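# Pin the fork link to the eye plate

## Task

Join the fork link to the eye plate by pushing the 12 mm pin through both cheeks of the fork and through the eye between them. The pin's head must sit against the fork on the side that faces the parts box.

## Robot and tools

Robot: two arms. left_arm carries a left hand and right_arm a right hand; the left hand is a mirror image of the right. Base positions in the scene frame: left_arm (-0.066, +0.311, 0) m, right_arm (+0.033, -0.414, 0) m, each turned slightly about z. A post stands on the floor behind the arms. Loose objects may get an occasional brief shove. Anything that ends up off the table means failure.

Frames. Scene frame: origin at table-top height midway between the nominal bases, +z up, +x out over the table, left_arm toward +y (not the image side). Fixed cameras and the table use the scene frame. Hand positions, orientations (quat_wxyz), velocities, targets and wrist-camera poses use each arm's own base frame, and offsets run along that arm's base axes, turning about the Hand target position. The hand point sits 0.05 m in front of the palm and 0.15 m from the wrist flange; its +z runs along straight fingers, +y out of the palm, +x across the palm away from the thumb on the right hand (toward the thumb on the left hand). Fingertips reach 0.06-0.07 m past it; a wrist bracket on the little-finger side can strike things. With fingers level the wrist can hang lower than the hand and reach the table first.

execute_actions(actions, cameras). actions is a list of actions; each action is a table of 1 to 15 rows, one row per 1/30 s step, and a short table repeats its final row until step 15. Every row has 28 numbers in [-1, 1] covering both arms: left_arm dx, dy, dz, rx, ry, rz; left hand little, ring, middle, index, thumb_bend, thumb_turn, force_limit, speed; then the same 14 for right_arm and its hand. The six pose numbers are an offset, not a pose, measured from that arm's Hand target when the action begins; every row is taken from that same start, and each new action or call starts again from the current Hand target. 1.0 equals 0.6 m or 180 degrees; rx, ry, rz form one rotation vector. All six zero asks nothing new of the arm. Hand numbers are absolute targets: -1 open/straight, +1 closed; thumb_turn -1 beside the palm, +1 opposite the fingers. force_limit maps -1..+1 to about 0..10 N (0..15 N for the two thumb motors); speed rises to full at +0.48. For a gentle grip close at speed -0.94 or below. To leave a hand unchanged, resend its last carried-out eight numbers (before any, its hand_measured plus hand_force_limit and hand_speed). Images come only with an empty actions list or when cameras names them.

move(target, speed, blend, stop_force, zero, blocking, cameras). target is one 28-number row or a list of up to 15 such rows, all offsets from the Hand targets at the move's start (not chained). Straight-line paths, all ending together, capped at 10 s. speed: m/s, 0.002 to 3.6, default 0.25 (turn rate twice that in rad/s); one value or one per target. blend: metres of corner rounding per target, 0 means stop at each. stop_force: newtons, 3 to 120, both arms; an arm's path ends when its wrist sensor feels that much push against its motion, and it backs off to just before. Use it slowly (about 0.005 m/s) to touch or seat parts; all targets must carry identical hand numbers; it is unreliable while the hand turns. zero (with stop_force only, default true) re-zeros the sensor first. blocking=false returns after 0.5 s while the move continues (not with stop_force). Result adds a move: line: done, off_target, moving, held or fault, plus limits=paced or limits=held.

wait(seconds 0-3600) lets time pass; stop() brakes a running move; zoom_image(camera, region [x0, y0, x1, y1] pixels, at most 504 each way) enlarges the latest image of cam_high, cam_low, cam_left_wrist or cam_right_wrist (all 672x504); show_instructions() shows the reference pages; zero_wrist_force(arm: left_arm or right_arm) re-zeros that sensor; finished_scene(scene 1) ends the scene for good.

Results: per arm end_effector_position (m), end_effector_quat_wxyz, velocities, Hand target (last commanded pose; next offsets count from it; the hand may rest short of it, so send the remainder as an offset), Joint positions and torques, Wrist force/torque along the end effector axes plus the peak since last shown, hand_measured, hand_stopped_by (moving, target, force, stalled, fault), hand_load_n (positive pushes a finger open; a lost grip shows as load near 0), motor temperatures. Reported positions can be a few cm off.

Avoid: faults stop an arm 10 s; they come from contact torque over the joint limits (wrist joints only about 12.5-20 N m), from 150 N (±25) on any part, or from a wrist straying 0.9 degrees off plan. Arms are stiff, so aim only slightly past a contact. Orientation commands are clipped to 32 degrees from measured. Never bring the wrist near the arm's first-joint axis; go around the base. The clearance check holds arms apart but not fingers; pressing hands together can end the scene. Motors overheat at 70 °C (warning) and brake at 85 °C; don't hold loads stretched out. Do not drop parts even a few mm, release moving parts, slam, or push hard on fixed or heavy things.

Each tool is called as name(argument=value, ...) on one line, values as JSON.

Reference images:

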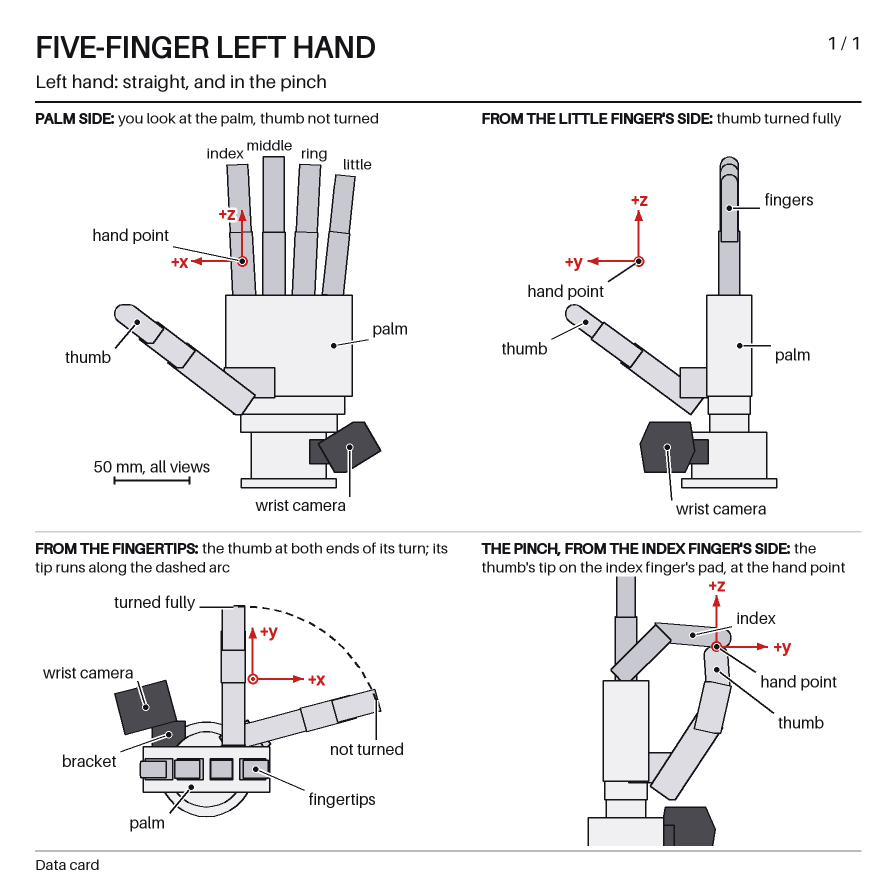

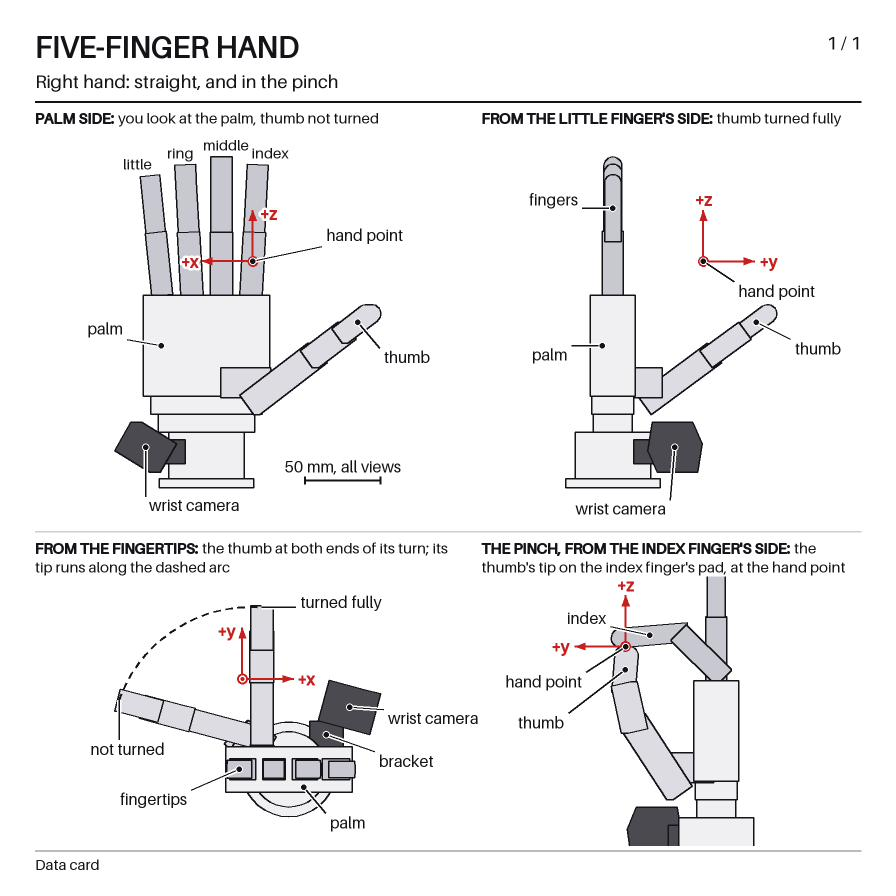

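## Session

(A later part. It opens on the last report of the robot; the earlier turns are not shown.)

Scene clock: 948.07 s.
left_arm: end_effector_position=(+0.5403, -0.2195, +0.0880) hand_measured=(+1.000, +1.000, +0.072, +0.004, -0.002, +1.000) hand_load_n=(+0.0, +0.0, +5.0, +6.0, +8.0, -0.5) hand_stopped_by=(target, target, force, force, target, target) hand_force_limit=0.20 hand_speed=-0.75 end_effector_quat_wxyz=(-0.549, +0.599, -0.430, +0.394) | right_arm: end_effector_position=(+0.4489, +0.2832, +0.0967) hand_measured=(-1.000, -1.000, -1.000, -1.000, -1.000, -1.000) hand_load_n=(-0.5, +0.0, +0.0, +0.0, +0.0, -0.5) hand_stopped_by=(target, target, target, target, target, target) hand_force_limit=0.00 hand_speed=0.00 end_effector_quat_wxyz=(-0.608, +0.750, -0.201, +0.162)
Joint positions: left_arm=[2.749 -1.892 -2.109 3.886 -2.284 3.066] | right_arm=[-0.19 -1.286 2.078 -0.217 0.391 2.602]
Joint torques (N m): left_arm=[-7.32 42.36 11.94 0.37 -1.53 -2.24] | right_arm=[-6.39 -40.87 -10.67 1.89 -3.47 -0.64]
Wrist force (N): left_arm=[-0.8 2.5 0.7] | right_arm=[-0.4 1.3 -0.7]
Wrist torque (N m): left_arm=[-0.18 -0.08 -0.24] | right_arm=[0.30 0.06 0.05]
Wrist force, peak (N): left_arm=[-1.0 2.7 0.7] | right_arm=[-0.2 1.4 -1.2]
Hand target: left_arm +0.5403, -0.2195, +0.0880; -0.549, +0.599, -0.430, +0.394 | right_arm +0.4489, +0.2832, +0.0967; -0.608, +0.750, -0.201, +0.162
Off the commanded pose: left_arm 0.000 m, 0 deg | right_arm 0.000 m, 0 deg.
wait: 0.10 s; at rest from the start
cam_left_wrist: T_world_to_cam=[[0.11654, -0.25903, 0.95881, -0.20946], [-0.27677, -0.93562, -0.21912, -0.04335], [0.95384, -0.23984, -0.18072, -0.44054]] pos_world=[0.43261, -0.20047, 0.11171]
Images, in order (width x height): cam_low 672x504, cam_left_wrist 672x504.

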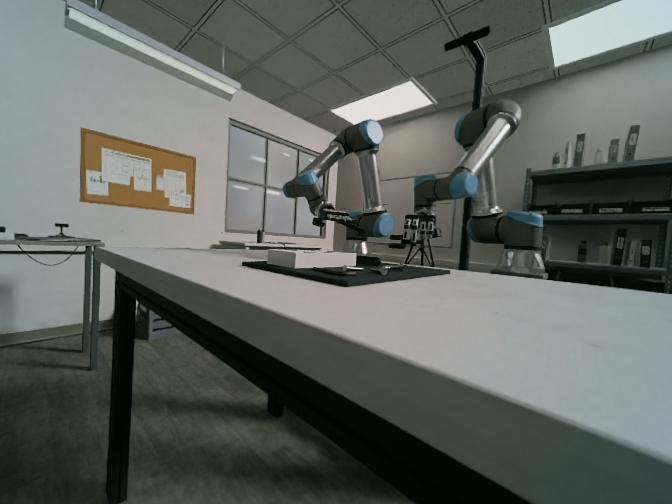

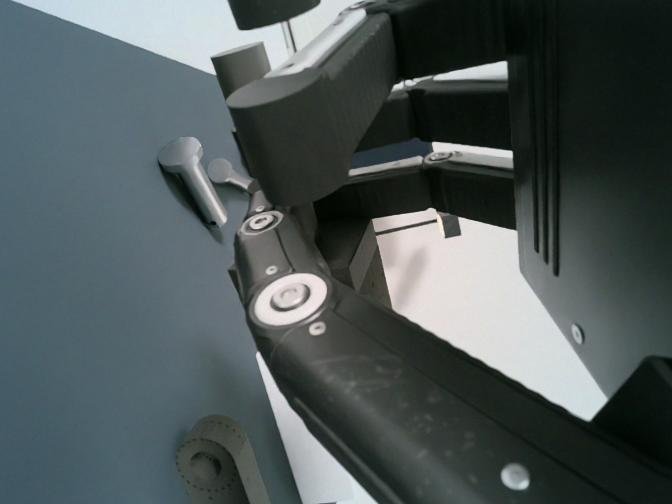

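move(target=[0,0,0,0,0,0, 1,1,0.25,0.25,0.0,1, 0.2, -0.75, 0,0.04,0.25,0,0,0, -1,-1,-1,-1,-1,-1, 0, 0], speed=0.25, cameras=["cam_right_wrist"])

zoom_image(camera="cam_right_wrist", region=[340, 110, 520, 300])

Scene clock: 972.47 s.
left_arm: end_effector_position=(+0.5403, -0.2195, +0.0880) hand_measured=(+1.000, +1.000, +0.072, +0.004, -0.002, +1.000) hand_load_n=(+0.0, +0.0, +4.5, +6.0, +7.5, -0.5) hand_stopped_by=(target, target, force, force, target, target) hand_force_limit=0.20 hand_speed=-0.75 end_effector_quat_wxyz=(-0.549, +0.599, -0.430, +0.394) | right_arm: end_effector_position=(+0.4489, +0.3072, +0.2466) hand_measured=(-1.000, -1.000, -1.000, -1.000, -1.000, -1.000) hand_load_n=(+0.0, +0.0, -0.5, +0.0, +0.0, +0.0) hand_stopped_by=(target, target, target, target, target, target) hand_force_limit=0.00 hand_speed=0.00 end_effector_quat_wxyz=(-0.608, +0.750, -0.201, +0.162)
Joint positions: left_arm=[2.749 -1.892 -2.109 3.886 -2.284 3.066] | right_arm=[-0.121 -1.505 1.875 0.127 0.45 2.689]
Joint torques (N m): left_arm=[-6.6 41.18 11.61 1.41 -1.48 -1.95] | right_arm=[-4.06 -40.97 -23.88 2.29 -3.26 0.71]
Wrist force (N): left_arm=[-0.9 2.5 0.8] | right_arm=[-0.3 1.1 -1.0]
Wrist torque (N m): left_arm=[-0.19 -0.05 -0.25] | right_arm=[0.25 0.05 -0.10]
Wrist force, peak (N): left_arm=[-0.9 2.7 0.9] | right_arm=[0.3 3.6 -0.5]
Hand target: left_arm +0.5403, -0.2195, +0.0880; -0.549, +0.599, -0.430, +0.394 | right_arm +0.4489, +0.3072, +0.2467; -0.608, +0.750, -0.201, +0.162
Off the commanded pose: left_arm 0.000 m, 0 deg | right_arm 0.000 m, 0 deg.
move: done
cam_right_wrist: T_world_to_cam=[[0.0737, -0.27564, -0.95843, 0.28926], [-0.99687, -0.04797, -0.06286, 0.48114], [-0.02864, 0.96006, -0.27831, -0.10296]] pos_world=[0.45537, 0.20166, 0.27883]

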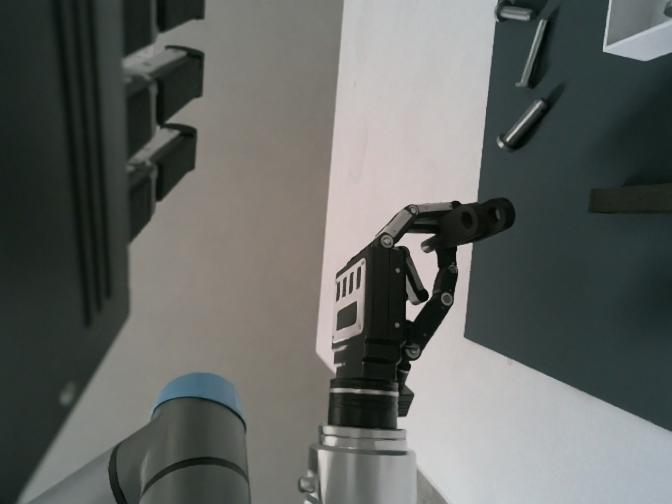

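Scaled by 2.653 from the camera's image (finer frame: 960x720).

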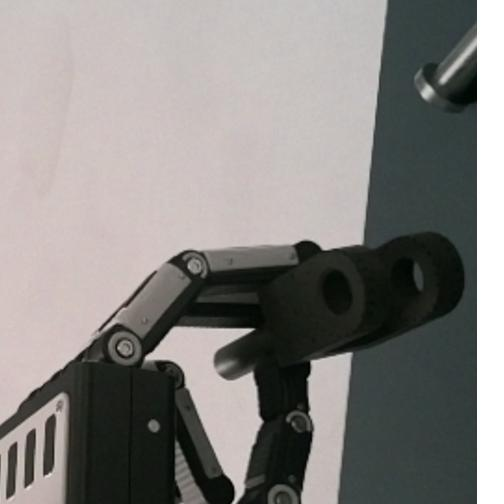

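move(target=[0,0.025,0,-0.0065,0.0722,-0.0885, 1,1,0.25,0.25,0.0,1, 0.2, -0.75, 0,0,0,0,0,0, -1,-1,-1,-1,-1,-1, 0, 0], speed=0.1, cameras=["cam_right_wrist", "cam_high", "cam_left_wrist"])

zoom_image(camera="cam_right_wrist", region=[340, 110, 520, 300])

Scene clock: 1062.40 s.
left_arm: end_effector_position=(+0.5404, -0.2043, +0.0881) hand_measured=(+1.000, +1.000, +0.072, +0.004, -0.002, +1.000) hand_load_n=(+0.0, +0.0, +5.0, +6.0, +7.5, +0.0) hand_stopped_by=(target, target, force, force, target, target) hand_force_limit=0.20 hand_speed=-0.75 end_effector_quat_wxyz=(-0.431, +0.580, -0.564, +0.401) | right_arm: end_effector_position=(+0.4489, +0.3072, +0.2467) hand_measured=(-1.000, -1.000, -1.000, -1.000, -1.000, -1.000) hand_load_n=(+0.0, +0.0, +0.0, +0.0, +0.0, +0.0) hand_stopped_by=(target, target, target, target, target, target) hand_force_limit=0.00 hand_speed=0.00 end_effector_quat_wxyz=(-0.608, +0.750, -0.201, +0.162)
Joint positions: left_arm=[2.984 -1.77 -2.102 3.553 -1.768 3.099] | right_arm=[-0.121 -1.505 1.874 0.127 0.45 2.689]
Joint torques (N m): left_arm=[-16.82 21.72 13.94 2.57 1.15 -2.21] | right_arm=[-6.29 -40.78 -36.28 2.39 -2.77 -0.66]
Wrist force (N): left_arm=[-0.8 2.3 1.7] | right_arm=[-0.2 1.0 -0.7]
Wrist torque (N m): left_arm=[-0.21 0.01 -0.34] | right_arm=[0.22 0.03 -0.09]
Wrist force, peak (N): left_arm=[-1.3 2.7 1.6] | right_arm=[-0.1 1.4 -0.9]
Hand target: left_arm +0.5403, -0.2045, +0.0880; -0.431, +0.580, -0.564, +0.401 | right_arm +0.4489, +0.3072, +0.2467; -0.608, +0.750, -0.201, +0.162
Off the commanded pose: left_arm 0.000 m, 0 deg | right_arm 0.000 m, 0 deg.
move: done
cam_left_wrist: T_world_to_cam=[[0.25455, -0.29174, 0.922, -0.28368], [-0.56051, -0.82144, -0.10517, 0.13752], [0.78806, -0.49002, -0.37262, -0.38158]] pos_world=[0.45, -0.15678, 0.13383]
cam_right_wrist: T_world_to_cam=[[0.0738, -0.27563, -0.95843, 0.28941], [-0.99686, -0.04799, -0.06295, 0.48119], [-0.02865, 0.96006, -0.27831, -0.10291]] pos_world=[0.45537, 0.20166, 0.27903]
Images, in order (width x height): cam_high 672x504, cam_left_wrist 672x504, cam_right_wrist 672x504.

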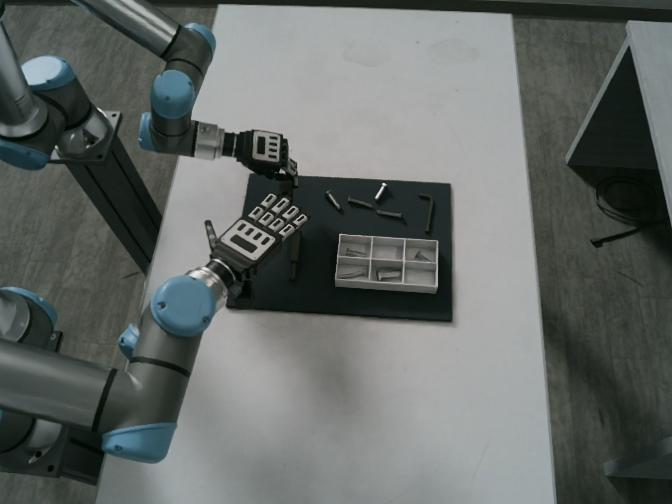

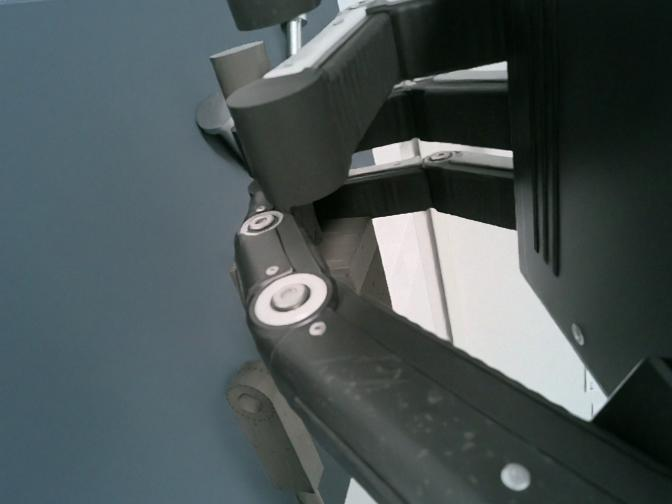

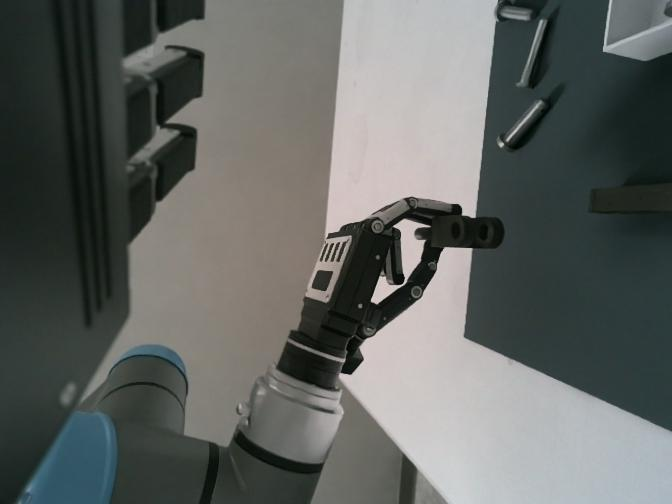

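Scaled by 2.653 from the camera's image (finer frame: 960x720).

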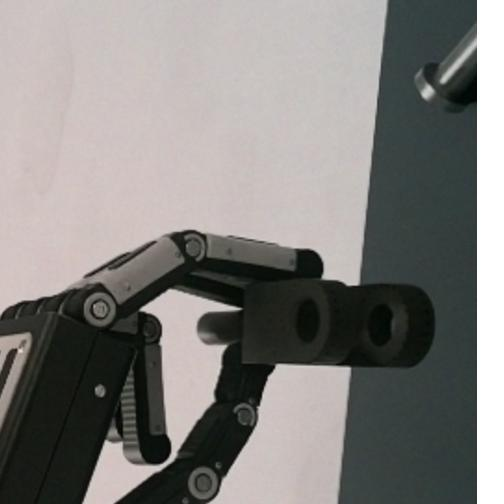

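move(target=[0,0,-0.075,0,0,0, 1,1,0.25,0.25,0.0,1, 0.2, -0.75, 0,0,0,0,0,0, -1,-1,-1,-1,-1,-1, 0, 0], speed=0.08)

move(target=[0,0,-0.045,0,0,0, 1,1,0.25,0.25,0.0,1, 0.2, -0.75, 0,0,0,0,0,0, -1,-1,-1,-1,-1,-1, 0, 0], speed=0.006, stop_force=3, cameras=["cam_right_wrist"])

zoom_image(camera="cam_right_wrist", region=[370, 110, 600, 340])

Scene clock: 1090.87 s.
left_arm: end_effector_position=(+0.5402, -0.2044, +0.0429) hand_measured=(+1.000, +1.000, +0.072, +0.004, -0.002, +1.000) hand_load_n=(+0.0, +0.0, +5.0, +6.0, +7.5, +0.0) hand_stopped_by=(target, target, force, force, target, target) hand_force_limit=0.20 hand_speed=-0.75 end_effector_quat_wxyz=(-0.431, +0.580, -0.564, +0.401) | right_arm: end_effector_position=(+0.4489, +0.3072, +0.2467) hand_measured=(-1.000, -1.000, -1.000, -1.000, -1.000, -1.000) hand_load_n=(+0.0, +0.0, +0.0, +0.0, +0.0, +0.0) hand_stopped_by=(target, target, target, target, target, target) hand_force_limit=0.00 hand_speed=0.00 end_effector_quat_wxyz=(-0.608, +0.750, -0.201, +0.162)
Joint positions: left_arm=[2.984 -1.859 -2.144 3.684 -1.768 3.099] | right_arm=[-0.121 -1.505 1.874 0.127 0.45 2.689]
Joint torques (N m): left_arm=[-12.73 35.28 29.54 1.04 0.01 -1.42] | right_arm=[-6.17 -39.56 -36.28 2.42 -2.6 -0.61]
Wrist force (N): left_arm=[-1.0 2.3 1.4] | right_arm=[0.0 1.2 -1.0]
Wrist torque (N m): left_arm=[-0.18 0.05 -0.37] | right_arm=[0.28 0.02 -0.08]
Wrist force, peak (N): left_arm=[-1.0 3.6 1.8] | right_arm=[-0.2 1.3 -1.1]
Hand target: left_arm +0.5403, -0.2045, +0.0430; -0.431, +0.580, -0.564, +0.401 | right_arm +0.4489, +0.3072, +0.2467; -0.608, +0.750, -0.201, +0.162
Off the commanded pose: left_arm 0.000 m, 0 deg | right_arm 0.000 m, 0 deg.
move: done

Scene clock: 1094.07 s.
left_arm: end_effector_position=(+0.5403, -0.2045, +0.0306) hand_measured=(+1.000, +1.000, +0.072, +0.004, -0.002, +1.000) hand_load_n=(+0.0, +0.0, +5.5, +7.0, +6.0, +0.0) hand_stopped_by=(target, target, force, force, target, target) hand_force_limit=0.20 hand_speed=-0.75 end_effector_quat_wxyz=(-0.431, +0.580, -0.564, +0.401) | right_arm: end_effector_position=(+0.4489, +0.3072, +0.2467) hand_measured=(-1.000, -1.000, -1.000, -1.000, -1.000, -1.000) hand_load_n=(+0.0, +0.0, +0.0, +0.0, +0.0, +0.0) hand_stopped_by=(target, target, target, target, target, target) hand_force_limit=0.00 hand_speed=0.00 end_effector_quat_wxyz=(-0.608, +0.750, -0.201, +0.162)
Joint positions: left_arm=[2.984 -1.886 -2.153 3.72 -1.768 3.099] | right_arm=[-0.121 -1.505 1.874 0.127 0.45 2.689]
Joint torques (N m): left_arm=[-15.09 42.74 27.29 -0.57 -1.37 1.85] | right_arm=[-5.82 -38.94 -36.11 2.34 -2.36 -0.47]
Wrist force (N): left_arm=[-0.9 -0.2 1.1] | right_arm=[-0.1 1.3 -1.1]
Wrist torque (N m): left_arm=[-0.24 0.02 -0.42] | right_arm=[0.28 0.03 -0.07]
Wrist force, peak (N): left_arm=[-0.9 2.5 1.5] | right_arm=[-0.4 1.4 -1.1]
Hand target: left_arm +0.5403, -0.2045, +0.0306; -0.431, +0.580, -0.564, +0.401 (not the last commanded pose) | right_arm +0.4489, +0.3072, +0.2467; -0.608, +0.750, -0.201, +0.162
Off the commanded pose: left_arm 0.015 m, 0 deg | right_arm 0.000 m, 0 deg.
move: contact (left_arm)
cam_right_wrist: T_world_to_cam=[[0.0738, -0.27563, -0.95843, 0.28941], [-0.99686, -0.04799, -0.06295, 0.48119], [-0.02865, 0.96006, -0.27831, -0.10291]] pos_world=[0.45537, 0.20166, 0.27903]

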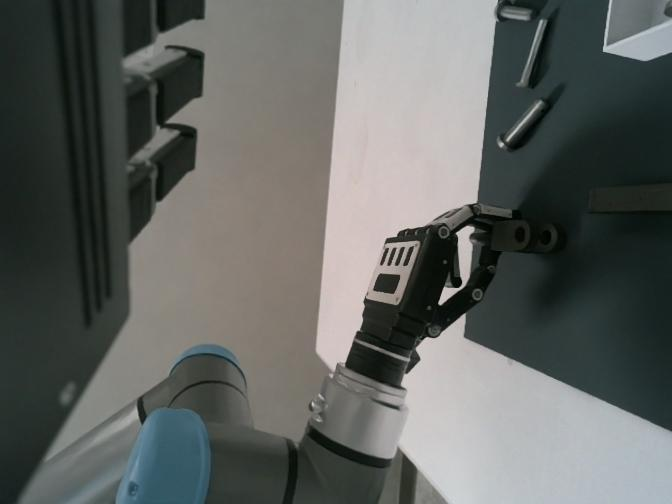

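Scaled by 2.191 from the camera's image (finer frame: 960x720).

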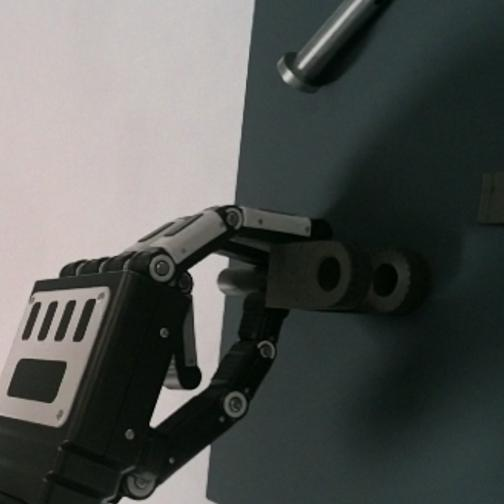

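move(target=[0,0,0,0,0,0, 1,1,-0.2,-0.2,-0.15,1, 0.2, -0.8, 0,0,0,0,0,0, -1,-1,-1,-1,-1,-1, 0, 0])

move(target=[[0,0,0.083,0,0,0, 1,1,-0.2,-0.2,-0.15,1, 0.2, -0.8, 0,0,0,0,0,0, -1,-1,-1,-1,-1,-1, 0, 0],[-0.003,0.0187,0.083,-0.0061,-0.0885,-0.0241, 1,1,-0.2,-0.2,-0.15,1, 0.2, -0.8, 0,0,0,0,0,0, -1,-1,-1,-1,-1,-1, 0, 0]], speed=0.1, cameras=["cam_right_wrist", "cam_high"])

zoom_image(camera="cam_right_wrist", region=[370, 110, 600, 340])

Scene clock: 1138.30 s.
left_arm: end_effector_position=(+0.5403, -0.2045, +0.0306) hand_measured=(+1.000, +1.000, -0.200, -0.200, -0.150, +1.000) hand_load_n=(+0.0, +0.0, +0.0, +0.0, +0.0, +0.0) hand_stopped_by=(target, target, target, target, target, target) hand_force_limit=0.20 hand_speed=-0.80 end_effector_quat_wxyz=(-0.431, +0.580, -0.564, +0.401) | right_arm: end_effector_position=(+0.4489, +0.3072, +0.2467) hand_measured=(-1.000, -1.000, -1.000, -1.000, -1.000, -1.000) hand_load_n=(+0.0, +0.0, +0.0, +0.0, +0.0, +0.0) hand_stopped_by=(target, target, target, target, target, target) hand_force_limit=0.00 hand_speed=0.00 end_effector_quat_wxyz=(-0.608, +0.750, -0.201, +0.162)
Joint positions: left_arm=[2.984 -1.886 -2.153 3.72 -1.768 3.099] | right_arm=[-0.121 -1.505 1.874 0.127 0.45 2.689]
Joint torques (N m): left_arm=[-15.74 42.77 27.54 0.75 -1.42 1.56] | right_arm=[-6.74 -38.11 -36.1 2.33 -2.04 -0.37]
Wrist force (N): left_arm=[-0.8 -0.2 0.7] | right_arm=[-0.5 1.0 -1.0]
Wrist torque (N m): left_arm=[-0.25 0.01 -0.36] | right_arm=[0.23 0.09 -0.11]
Wrist force, peak (N): left_arm=[-1.0 -0.1 1.3] | right_arm=[-0.5 1.4 -0.9]
Hand target: left_arm +0.5403, -0.2045, +0.0306; -0.431, +0.580, -0.564, +0.401 | right_arm +0.4489, +0.3072, +0.2467; -0.608, +0.750, -0.201, +0.162
Off the commanded pose: left_arm 0.000 m, 0 deg | right_arm 0.000 m, 0 deg.
move: done

Scene clock: 1140.90 s.
left_arm: end_effector_position=(+0.5385, -0.1931, +0.0803) hand_measured=(+1.000, +1.000, -0.200, -0.200, -0.150, +1.000) hand_load_n=(+0.0, +0.0, +0.0, +0.0, +0.0, +0.0) hand_stopped_by=(target, target, target, target, target, target) hand_force_limit=0.20 hand_speed=-0.80 end_effector_quat_wxyz=(+0.484, -0.501, +0.516, -0.498) | right_arm: end_effector_position=(+0.4489, +0.3072, +0.2467) hand_measured=(-1.000, -1.000, -1.000, -1.000, -1.000, -1.000) hand_load_n=(-0.5, +0.0, +0.0, +0.0, +0.0, -0.5) hand_stopped_by=(target, target, target, target, target, target) hand_force_limit=0.00 hand_speed=0.00 end_effector_quat_wxyz=(-0.608, +0.750, -0.201, +0.162)
Joint positions: left_arm=[3.069 -1.788 -2.347 4.1 -1.613 3.14] | right_arm=[-0.121 -1.505 1.874 0.127 0.45 2.689]
Joint torques (N m): left_arm=[-15.36 36.49 23.85 3.99 -0.6 -2.12] | right_arm=[-6.18 -37.61 -35.88 2.33 -1.87 -0.29]
Wrist force (N): left_arm=[-0.7 -0.2 1.0] | right_arm=[-0.3 1.2 -1.0]
Wrist torque (N m): left_arm=[-0.30 -0.05 -0.39] | right_arm=[0.26 0.05 -0.09]
Wrist force, peak (N): left_arm=[-0.8 0.8 1.2] | right_arm=[-0.3 1.5 -1.1]
Hand target: left_arm +0.5385, -0.1932, +0.0804; +0.484, -0.501, +0.516, -0.499 | right_arm +0.4489, +0.3072, +0.2467; -0.608, +0.750, -0.201, +0.162
Off the commanded pose: left_arm 0.000 m, 0 deg | right_arm 0.000 m, 0 deg.
move: done
cam_right_wrist: T_world_to_cam=[[0.0738, -0.27563, -0.95843, 0.28941], [-0.99686, -0.04799, -0.06295, 0.48119], [-0.02865, 0.96006, -0.27831, -0.10291]] pos_world=[0.45537, 0.20166, 0.27903]
Images, in order (width x height): cam_high 672x504, cam_right_wrist 672x504.

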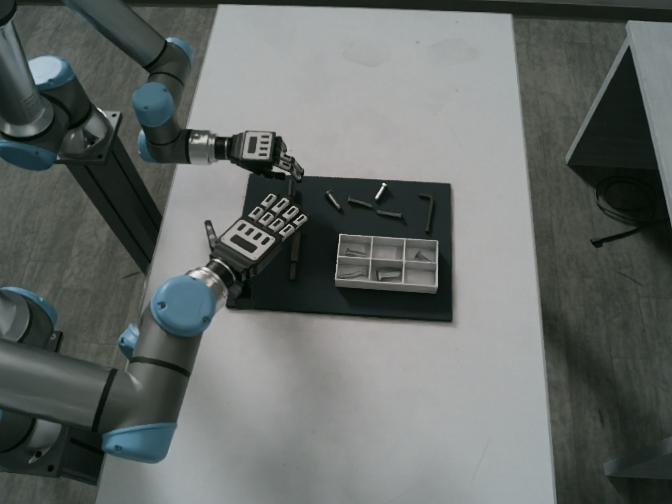

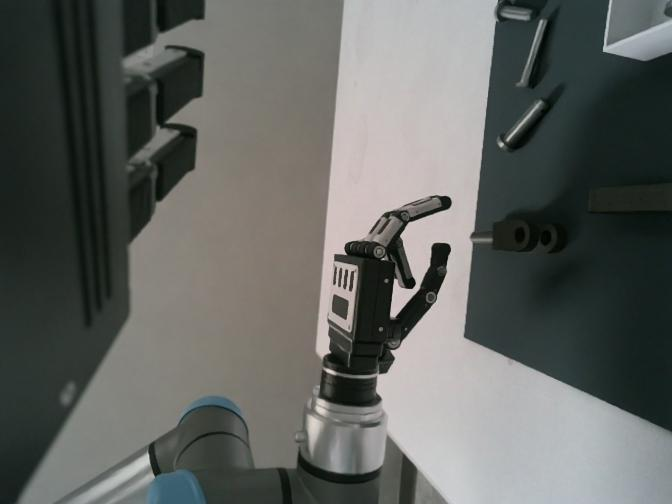

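Scaled by 2.191 from the camera's image (finer frame: 960x720).

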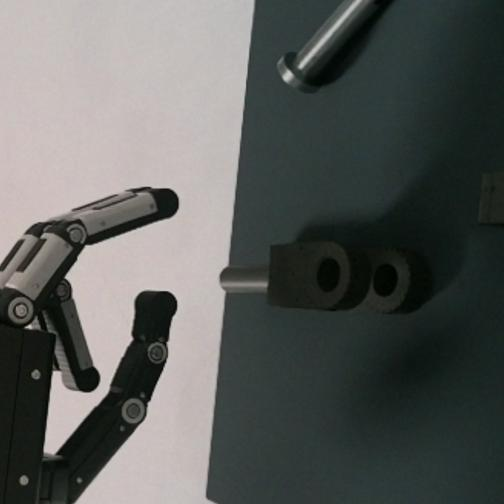

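move(target=[-0.0042,0,-0.0855,0,0,0, 1,1,-0.2,-0.2,-0.15,1, 0.2, -0.8, 0,0,0,0,0,0, -1,-1,-1,-1,-1,-1, 0, 0], speed=0.05, stop_force=5, cameras=["cam_right_wrist"])

zoom_image(camera="cam_right_wrist", region=[370, 110, 600, 340])

Scene clock: 1158.27 s.
left_arm: end_effector_position=(+0.5360, -0.1932, +0.0291) hand_measured=(+1.000, +1.000, -0.200, -0.200, -0.150, +1.000) hand_load_n=(+0.0, +0.0, +0.0, +0.0, +0.0, +0.0) hand_stopped_by=(target, target, target, target, target, target) hand_force_limit=0.20 hand_speed=-0.80 end_effector_quat_wxyz=(+0.484, -0.501, +0.516, -0.499) | right_arm: end_effector_position=(+0.4489, +0.3072, +0.2467) hand_measured=(-1.000, -1.000, -1.000, -1.000, -1.000, -1.000) hand_load_n=(+0.0, +0.0, +0.0, +0.0, +0.0, +0.0) hand_stopped_by=(target, target, target, target, target, target) hand_force_limit=0.00 hand_speed=0.00 end_effector_quat_wxyz=(-0.608, +0.750, -0.201, +0.162)
Joint positions: left_arm=[3.068 -1.936 -2.38 4.282 -1.614 3.14] | right_arm=[-0.121 -1.505 1.874 0.127 0.45 2.689]
Joint torques (N m): left_arm=[-15.22 38.35 21.44 3.5 -0.96 -2.13] | right_arm=[-6.33 -36.39 -36.22 2.36 -1.47 -0.33]
Wrist force (N): left_arm=[-0.6 -0.1 0.8] | right_arm=[-0.2 1.0 -1.0]
Wrist torque (N m): left_arm=[-0.27 -0.08 -0.40] | right_arm=[0.23 0.04 -0.09]
Wrist force, peak (N): left_arm=[-0.9 -0.3 1.1] | right_arm=[-0.4 1.2 -1.2]
Hand target: left_arm +0.5360, -0.1932, +0.0291; +0.484, -0.501, +0.516, -0.499 | right_arm +0.4489, +0.3072, +0.2467; -0.608, +0.750, -0.201, +0.162
Off the commanded pose: left_arm 0.000 m, 0 deg | right_arm 0.000 m, 0 deg.
move: done
cam_right_wrist: T_world_to_cam=[[0.0738, -0.27563, -0.95843, 0.28941], [-0.99686, -0.04799, -0.06295, 0.48119], [-0.02865, 0.96006, -0.27831, -0.10291]] pos_world=[0.45537, 0.20166, 0.27903]

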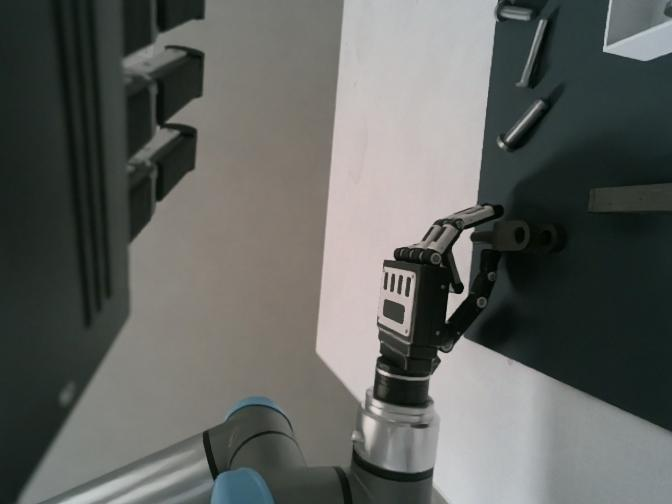

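Scaled by 2.191 from the camera's image (finer frame: 960x720).

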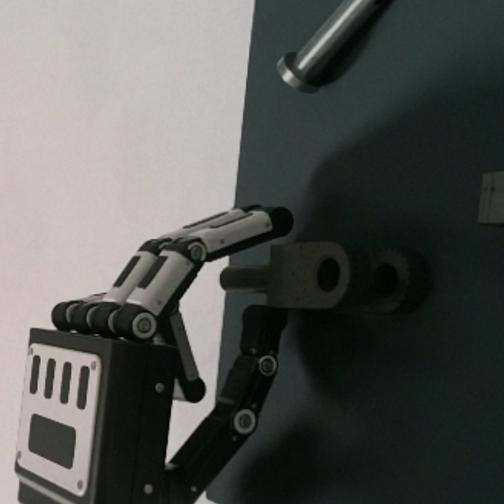

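move(target=[[0,0,0,0,0,0,1,1,-0.2,-0.2,0,1,0.2,-0.75,0,0,0,0,0,0,-1,-1,-1,-1,-1,-1,0,0],[0,0,0,0,0,0,1,1,0.25,0.25,0,1,0.2,-0.75,0,0,0,0,0,0,-1,-1,-1,-1,-1,-1,0,0]], cameras=["cam_right_wrist","cam_high"])

Scene clock: 1194.20 s.
left_arm: end_effector_position=(+0.5360, -0.1932, +0.0292) hand_measured=(+1.000, +1.000, +0.096, +0.074, +0.000, +1.000) hand_load_n=(+0.0, +0.0, +7.0, +5.5, +2.5, +0.0) hand_stopped_by=(target, target, force, force, target, target) hand_force_limit=0.20 hand_speed=-0.75 end_effector_quat_wxyz=(+0.484, -0.501, +0.516, -0.499) | right_arm: end_effector_position=(+0.4489, +0.3072, +0.2467) hand_measured=(-1.000, -1.000, -1.000, -1.000, -1.000, -1.000) hand_load_n=(+0.0, +0.0, +0.0, -0.5, +0.0, +0.0) hand_stopped_by=(target, target, target, target, target, target) hand_force_limit=0.00 hand_speed=0.00 end_effector_quat_wxyz=(-0.608, +0.750, -0.201, +0.162)
Joint positions: left_arm=[3.068 -1.936 -2.38 4.282 -1.614 3.14] | right_arm=[-0.121 -1.505 1.874 0.127 0.45 2.689]
Joint torques (N m): left_arm=[-7.25 35.75 17.03 2.14 0.75 -1.67] | right_arm=[-5.99 -34.82 -35.98 2.33 -1.09 -0.09]
Wrist force (N): left_arm=[-0.6 -2.8 3.0] | right_arm=[-0.2 1.2 -0.8]
Wrist torque (N m): left_arm=[-0.38 -0.07 -0.43] | right_arm=[0.26 0.03 -0.09]
Wrist force, peak (N): left_arm=[-0.5 -3.4 3.2] | right_arm=[-0.4 1.4 -1.0]
Hand target: left_arm +0.5360, -0.1932, +0.0291; +0.484, -0.501, +0.516, -0.499 | right_arm +0.4489, +0.3072, +0.2467; -0.608, +0.750, -0.201, +0.162
Off the commanded pose: left_arm 0.000 m, 0 deg | right_arm 0.000 m, 0 deg.
move: done
cam_right_wrist: T_world_to_cam=[[0.0738, -0.27563, -0.95843, 0.28941], [-0.99686, -0.04799, -0.06295, 0.48119], [-0.02865, 0.96006, -0.27831, -0.10291]] pos_world=[0.45537, 0.20166, 0.27903]
Images, in order (width x height): cam_high 672x504, cam_right_wrist 672x504.

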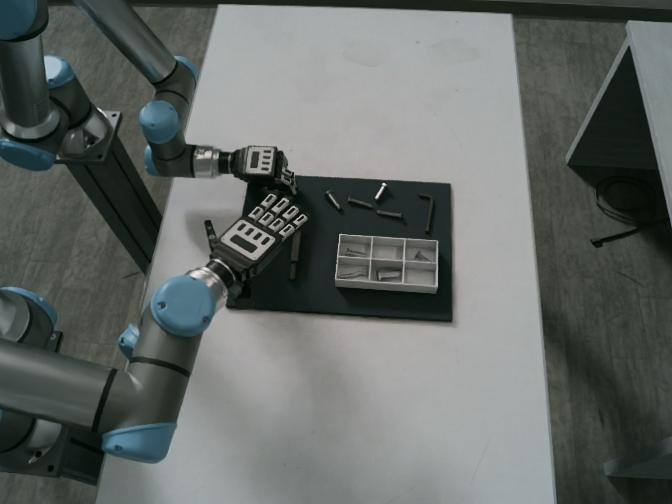

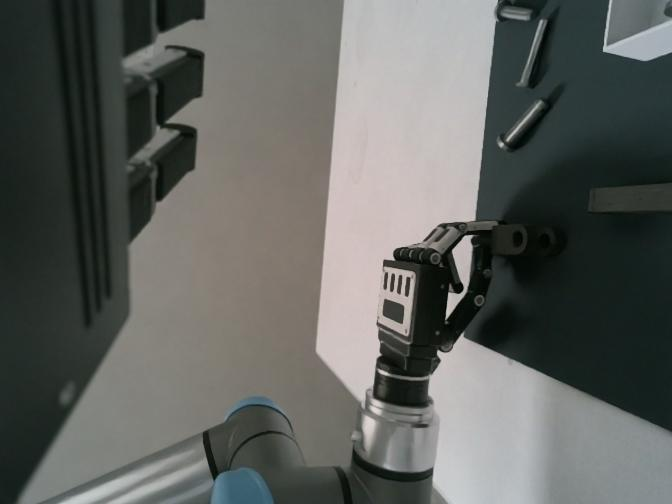

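zoom_image(camera="cam_right_wrist", region=[380, 160, 600, 380])

move(target=[0,0,0.1,0,0,0,1,1,0.25,0.25,0,1,0.2,-0.75,0,0,0,0,0,0,-1,-1,-1,-1,-1,-1,0,0], speed=0.08, cameras=["cam_right_wrist","cam_high"])

Scaled by 2.291 from the camera's image (finer frame: 960x720).

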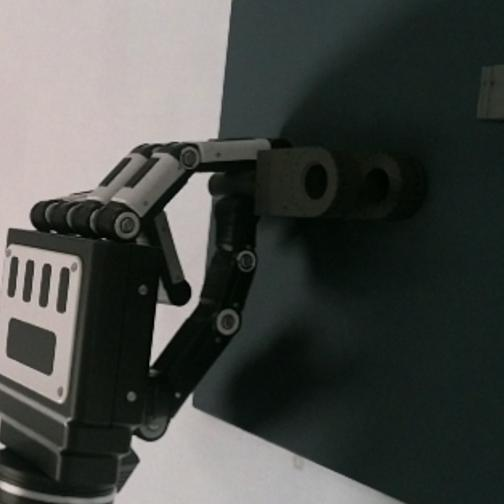

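Scene clock: 1208.20 s.
left_arm: end_effector_position=(+0.5361, -0.1932, +0.0891) hand_measured=(+1.000, +1.000, +0.096, +0.074, +0.000, +1.000) hand_load_n=(+0.0, +0.0, +0.0, +0.0, +0.0, +0.0) hand_stopped_by=(target, target, force, force, target, target) hand_force_limit=0.20 hand_speed=-0.75 end_effector_quat_wxyz=(+0.484, -0.501, +0.516, -0.499) | right_arm: end_effector_position=(+0.4489, +0.3072, +0.2467) hand_measured=(-1.000, -1.000, -1.000, -1.000, -1.000, -1.000) hand_load_n=(+0.0, +0.0, -0.5, +0.0, +0.0, -0.5) hand_stopped_by=(target, target, target, target, target, target) hand_force_limit=0.00 hand_speed=0.00 end_effector_quat_wxyz=(-0.608, +0.750, -0.201, +0.162)
Joint positions: left_arm=[3.068 -1.76 -2.347 4.072 -1.614 3.14] | right_arm=[-0.121 -1.505 1.874 0.127 0.45 2.689]
Joint torques (N m): left_arm=[-11.38 29.04 9.35 2.26 -0.5 -1.84] | right_arm=[-6.3 -33.93 -35.53 2.32 -0.86 -0.14]
Wrist force (N): left_arm=[-0.8 -0.3 1.2] | right_arm=[-0.2 1.1 -0.9]
Wrist torque (N m): left_arm=[-0.33 -0.03 -0.39] | right_arm=[0.24 0.03 -0.08]
Wrist force, peak (N): left_arm=[-0.6 -3.1 3.1] | right_arm=[-0.2 1.4 -1.2]
Hand target: left_arm +0.5360, -0.1932, +0.0891; +0.484, -0.501, +0.516, -0.499 | right_arm +0.4489, +0.3072, +0.2467; -0.608, +0.750, -0.201, +0.162
Off the commanded pose: left_arm 0.000 m, 0 deg | right_arm 0.000 m, 0 deg.
move: done
cam_right_wrist: T_world_to_cam=[[0.0738, -0.27563, -0.95843, 0.28941], [-0.99686, -0.04799, -0.06295, 0.48119], [-0.02865, 0.96006, -0.27831, -0.10291]] pos_world=[0.45537, 0.20166, 0.27903]
Images, in order (width x height): cam_high 672x504, cam_right_wrist 672x504.

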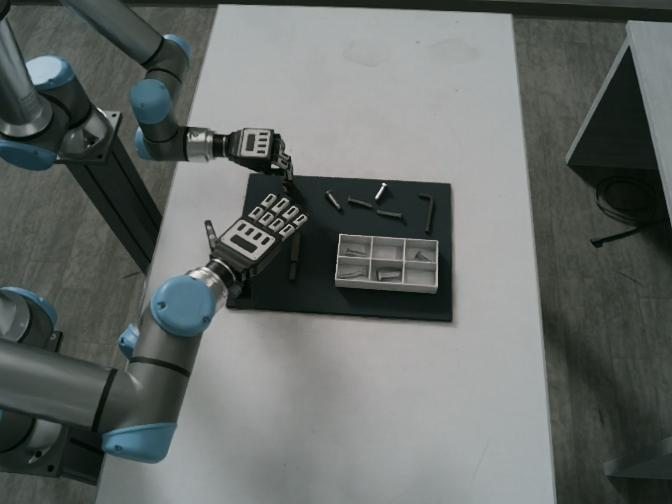

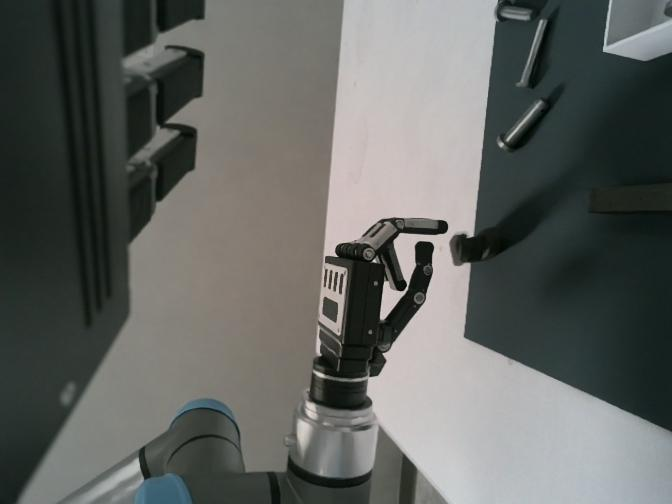

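zoom_image(camera="cam_right_wrist", region=[380, 160, 560, 340])

zoom_image(camera="cam_high", region=[220, 140, 400, 275])

Scaled by 2.800 from the camera's image (finer frame: 960x720).

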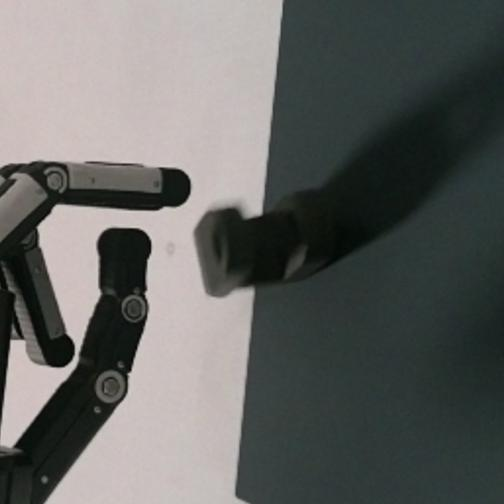

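Scaled by 2.800 from the camera's image (finer frame: 960x720).

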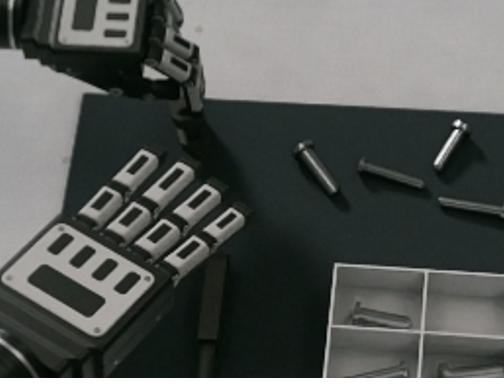

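wait(seconds=0.5, cameras=["all"])

zoom_image(camera="cam_right_wrist", region=[420, 160, 600, 340])

Scene clock: 1216.70 s.
left_arm: end_effector_position=(+0.5360, -0.1932, +0.0891) hand_measured=(+1.000, +1.000, +0.096, +0.074, +0.000, +1.000) hand_load_n=(+0.0, +0.5, +0.0, +0.0, +0.5, +0.0) hand_stopped_by=(target, target, force, force, target, target) hand_force_limit=0.20 hand_speed=-0.75 end_effector_quat_wxyz=(+0.484, -0.501, +0.516, -0.499) | right_arm: end_effector_position=(+0.4489, +0.3072, +0.2467) hand_measured=(-1.000, -1.000, -1.000, -1.000, -1.000, -1.000) hand_load_n=(+0.0, +0.0, +0.0, +0.0, +0.0, +0.0) hand_stopped_by=(target, target, target, target, target, target) hand_force_limit=0.00 hand_speed=0.00 end_effector_quat_wxyz=(-0.608, +0.750, -0.201, +0.162)
Joint positions: left_arm=[3.068 -1.76 -2.347 4.072 -1.614 3.14] | right_arm=[-0.121 -1.505 1.874 0.127 0.45 2.689]
Joint torques (N m): left_arm=[-6.77 36.3 8.54 0.09 1.55 1.76] | right_arm=[-5.9 -33.37 -35.4 2.25 -0.51 -0.04]
Wrist force (N): left_arm=[-0.9 -0.3 1.0] | right_arm=[-0.3 1.0 -0.9]
Wrist torque (N m): left_arm=[-0.32 -0.02 -0.40] | right_arm=[0.23 0.06 -0.09]
Wrist force, peak (N): left_arm=[-0.8 -0.5 1.3] | right_arm=[-0.2 1.4 -1.2]
Hand target: left_arm +0.5360, -0.1932, +0.0891; +0.484, -0.501, +0.516, -0.499 | right_arm +0.4489, +0.3072, +0.2467; -0.608, +0.750, -0.201, +0.162
Off the commanded pose: left_arm 0.000 m, 0 deg | right_arm 0.000 m, 0 deg.
wait: 0.50 s; at rest from the start
cam_left_wrist: T_world_to_cam=[[-0.03046, -0.28219, 0.95888, -0.12886], [-0.57242, -0.7815, -0.24817, 0.17108], [0.8194, -0.55644, -0.13772, -0.42287]] pos_world=[0.4405, -0.13796, 0.10778]
cam_right_wrist: T_world_to_cam=[[0.0738, -0.27563, -0.95843, 0.28941], [-0.99686, -0.04799, -0.06295, 0.48119], [-0.02865, 0.96006, -0.27831, -0.10291]] pos_world=[0.45537, 0.20166, 0.27903]

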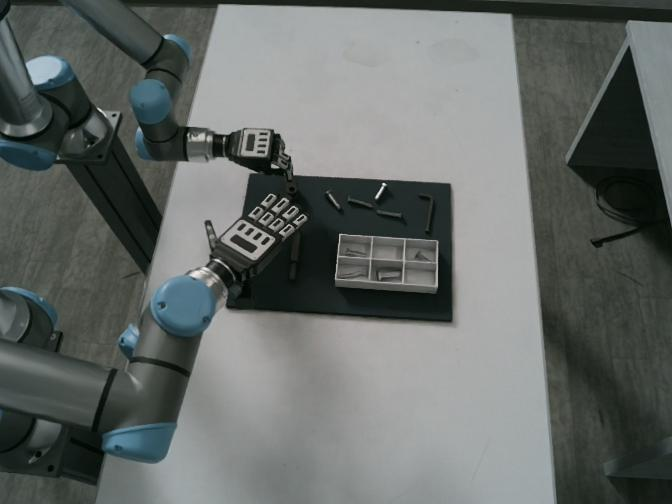

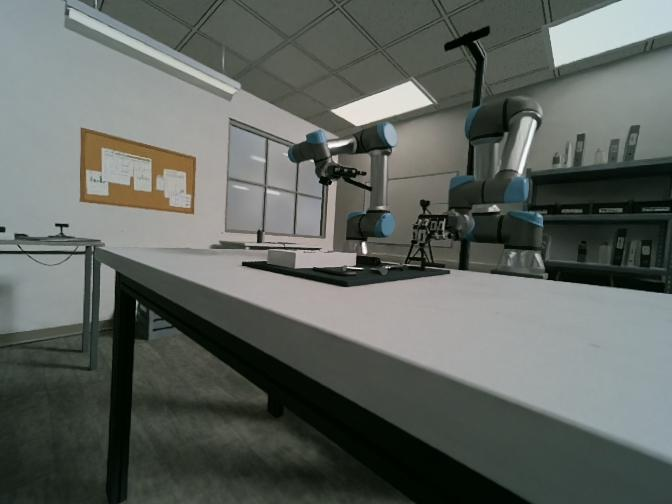

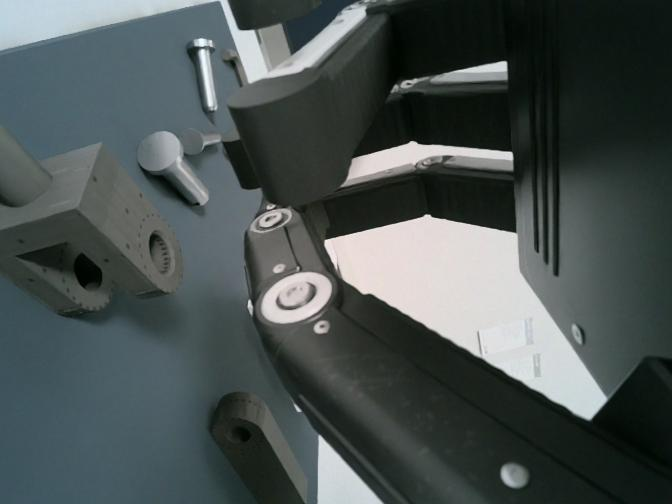

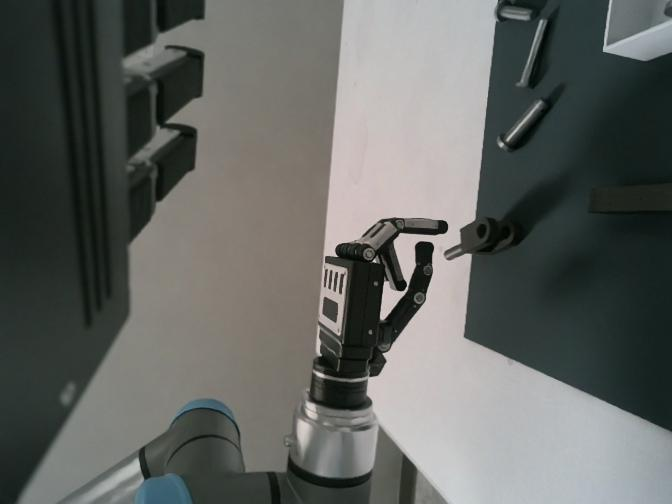

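Scaled by 2.800 from the camera's image (finer frame: 960x720).

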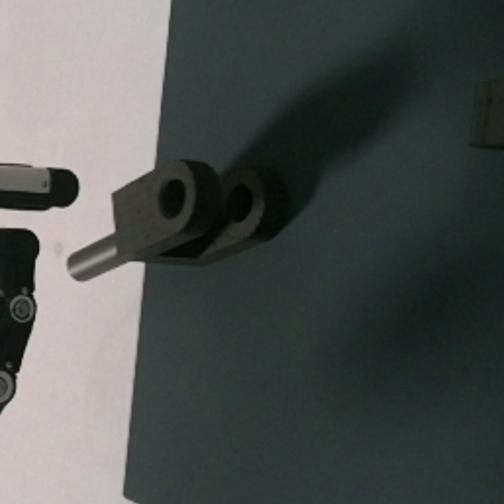

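zoom_image(camera="cam_right_wrist", region=[430, 195, 530, 275])

zoom_image(camera="cam_left_wrist", region=[0, 0, 340, 340])

zoom_image(camera="cam_high", region=[260, 150, 340, 210])

Scaled by 5.040 from the camera's image (finer frame: 960x720).

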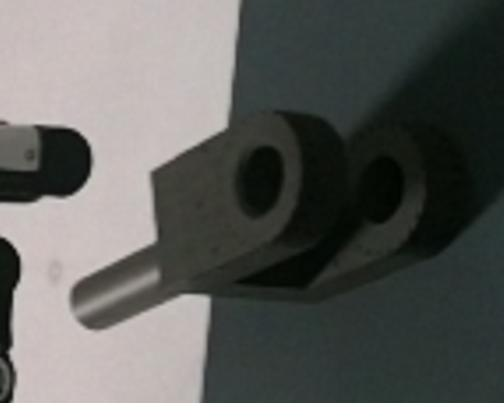

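Scaled by 1.482 from the camera's image (finer frame: 960x720).

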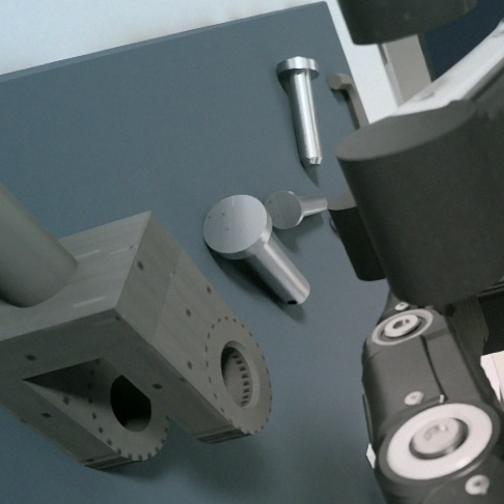

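Scaled by 6.300 from the camera's image (finer frame: 960x720).

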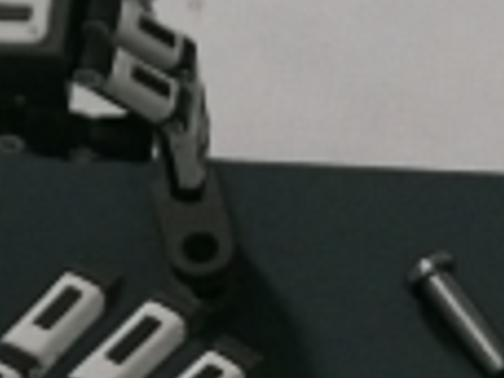

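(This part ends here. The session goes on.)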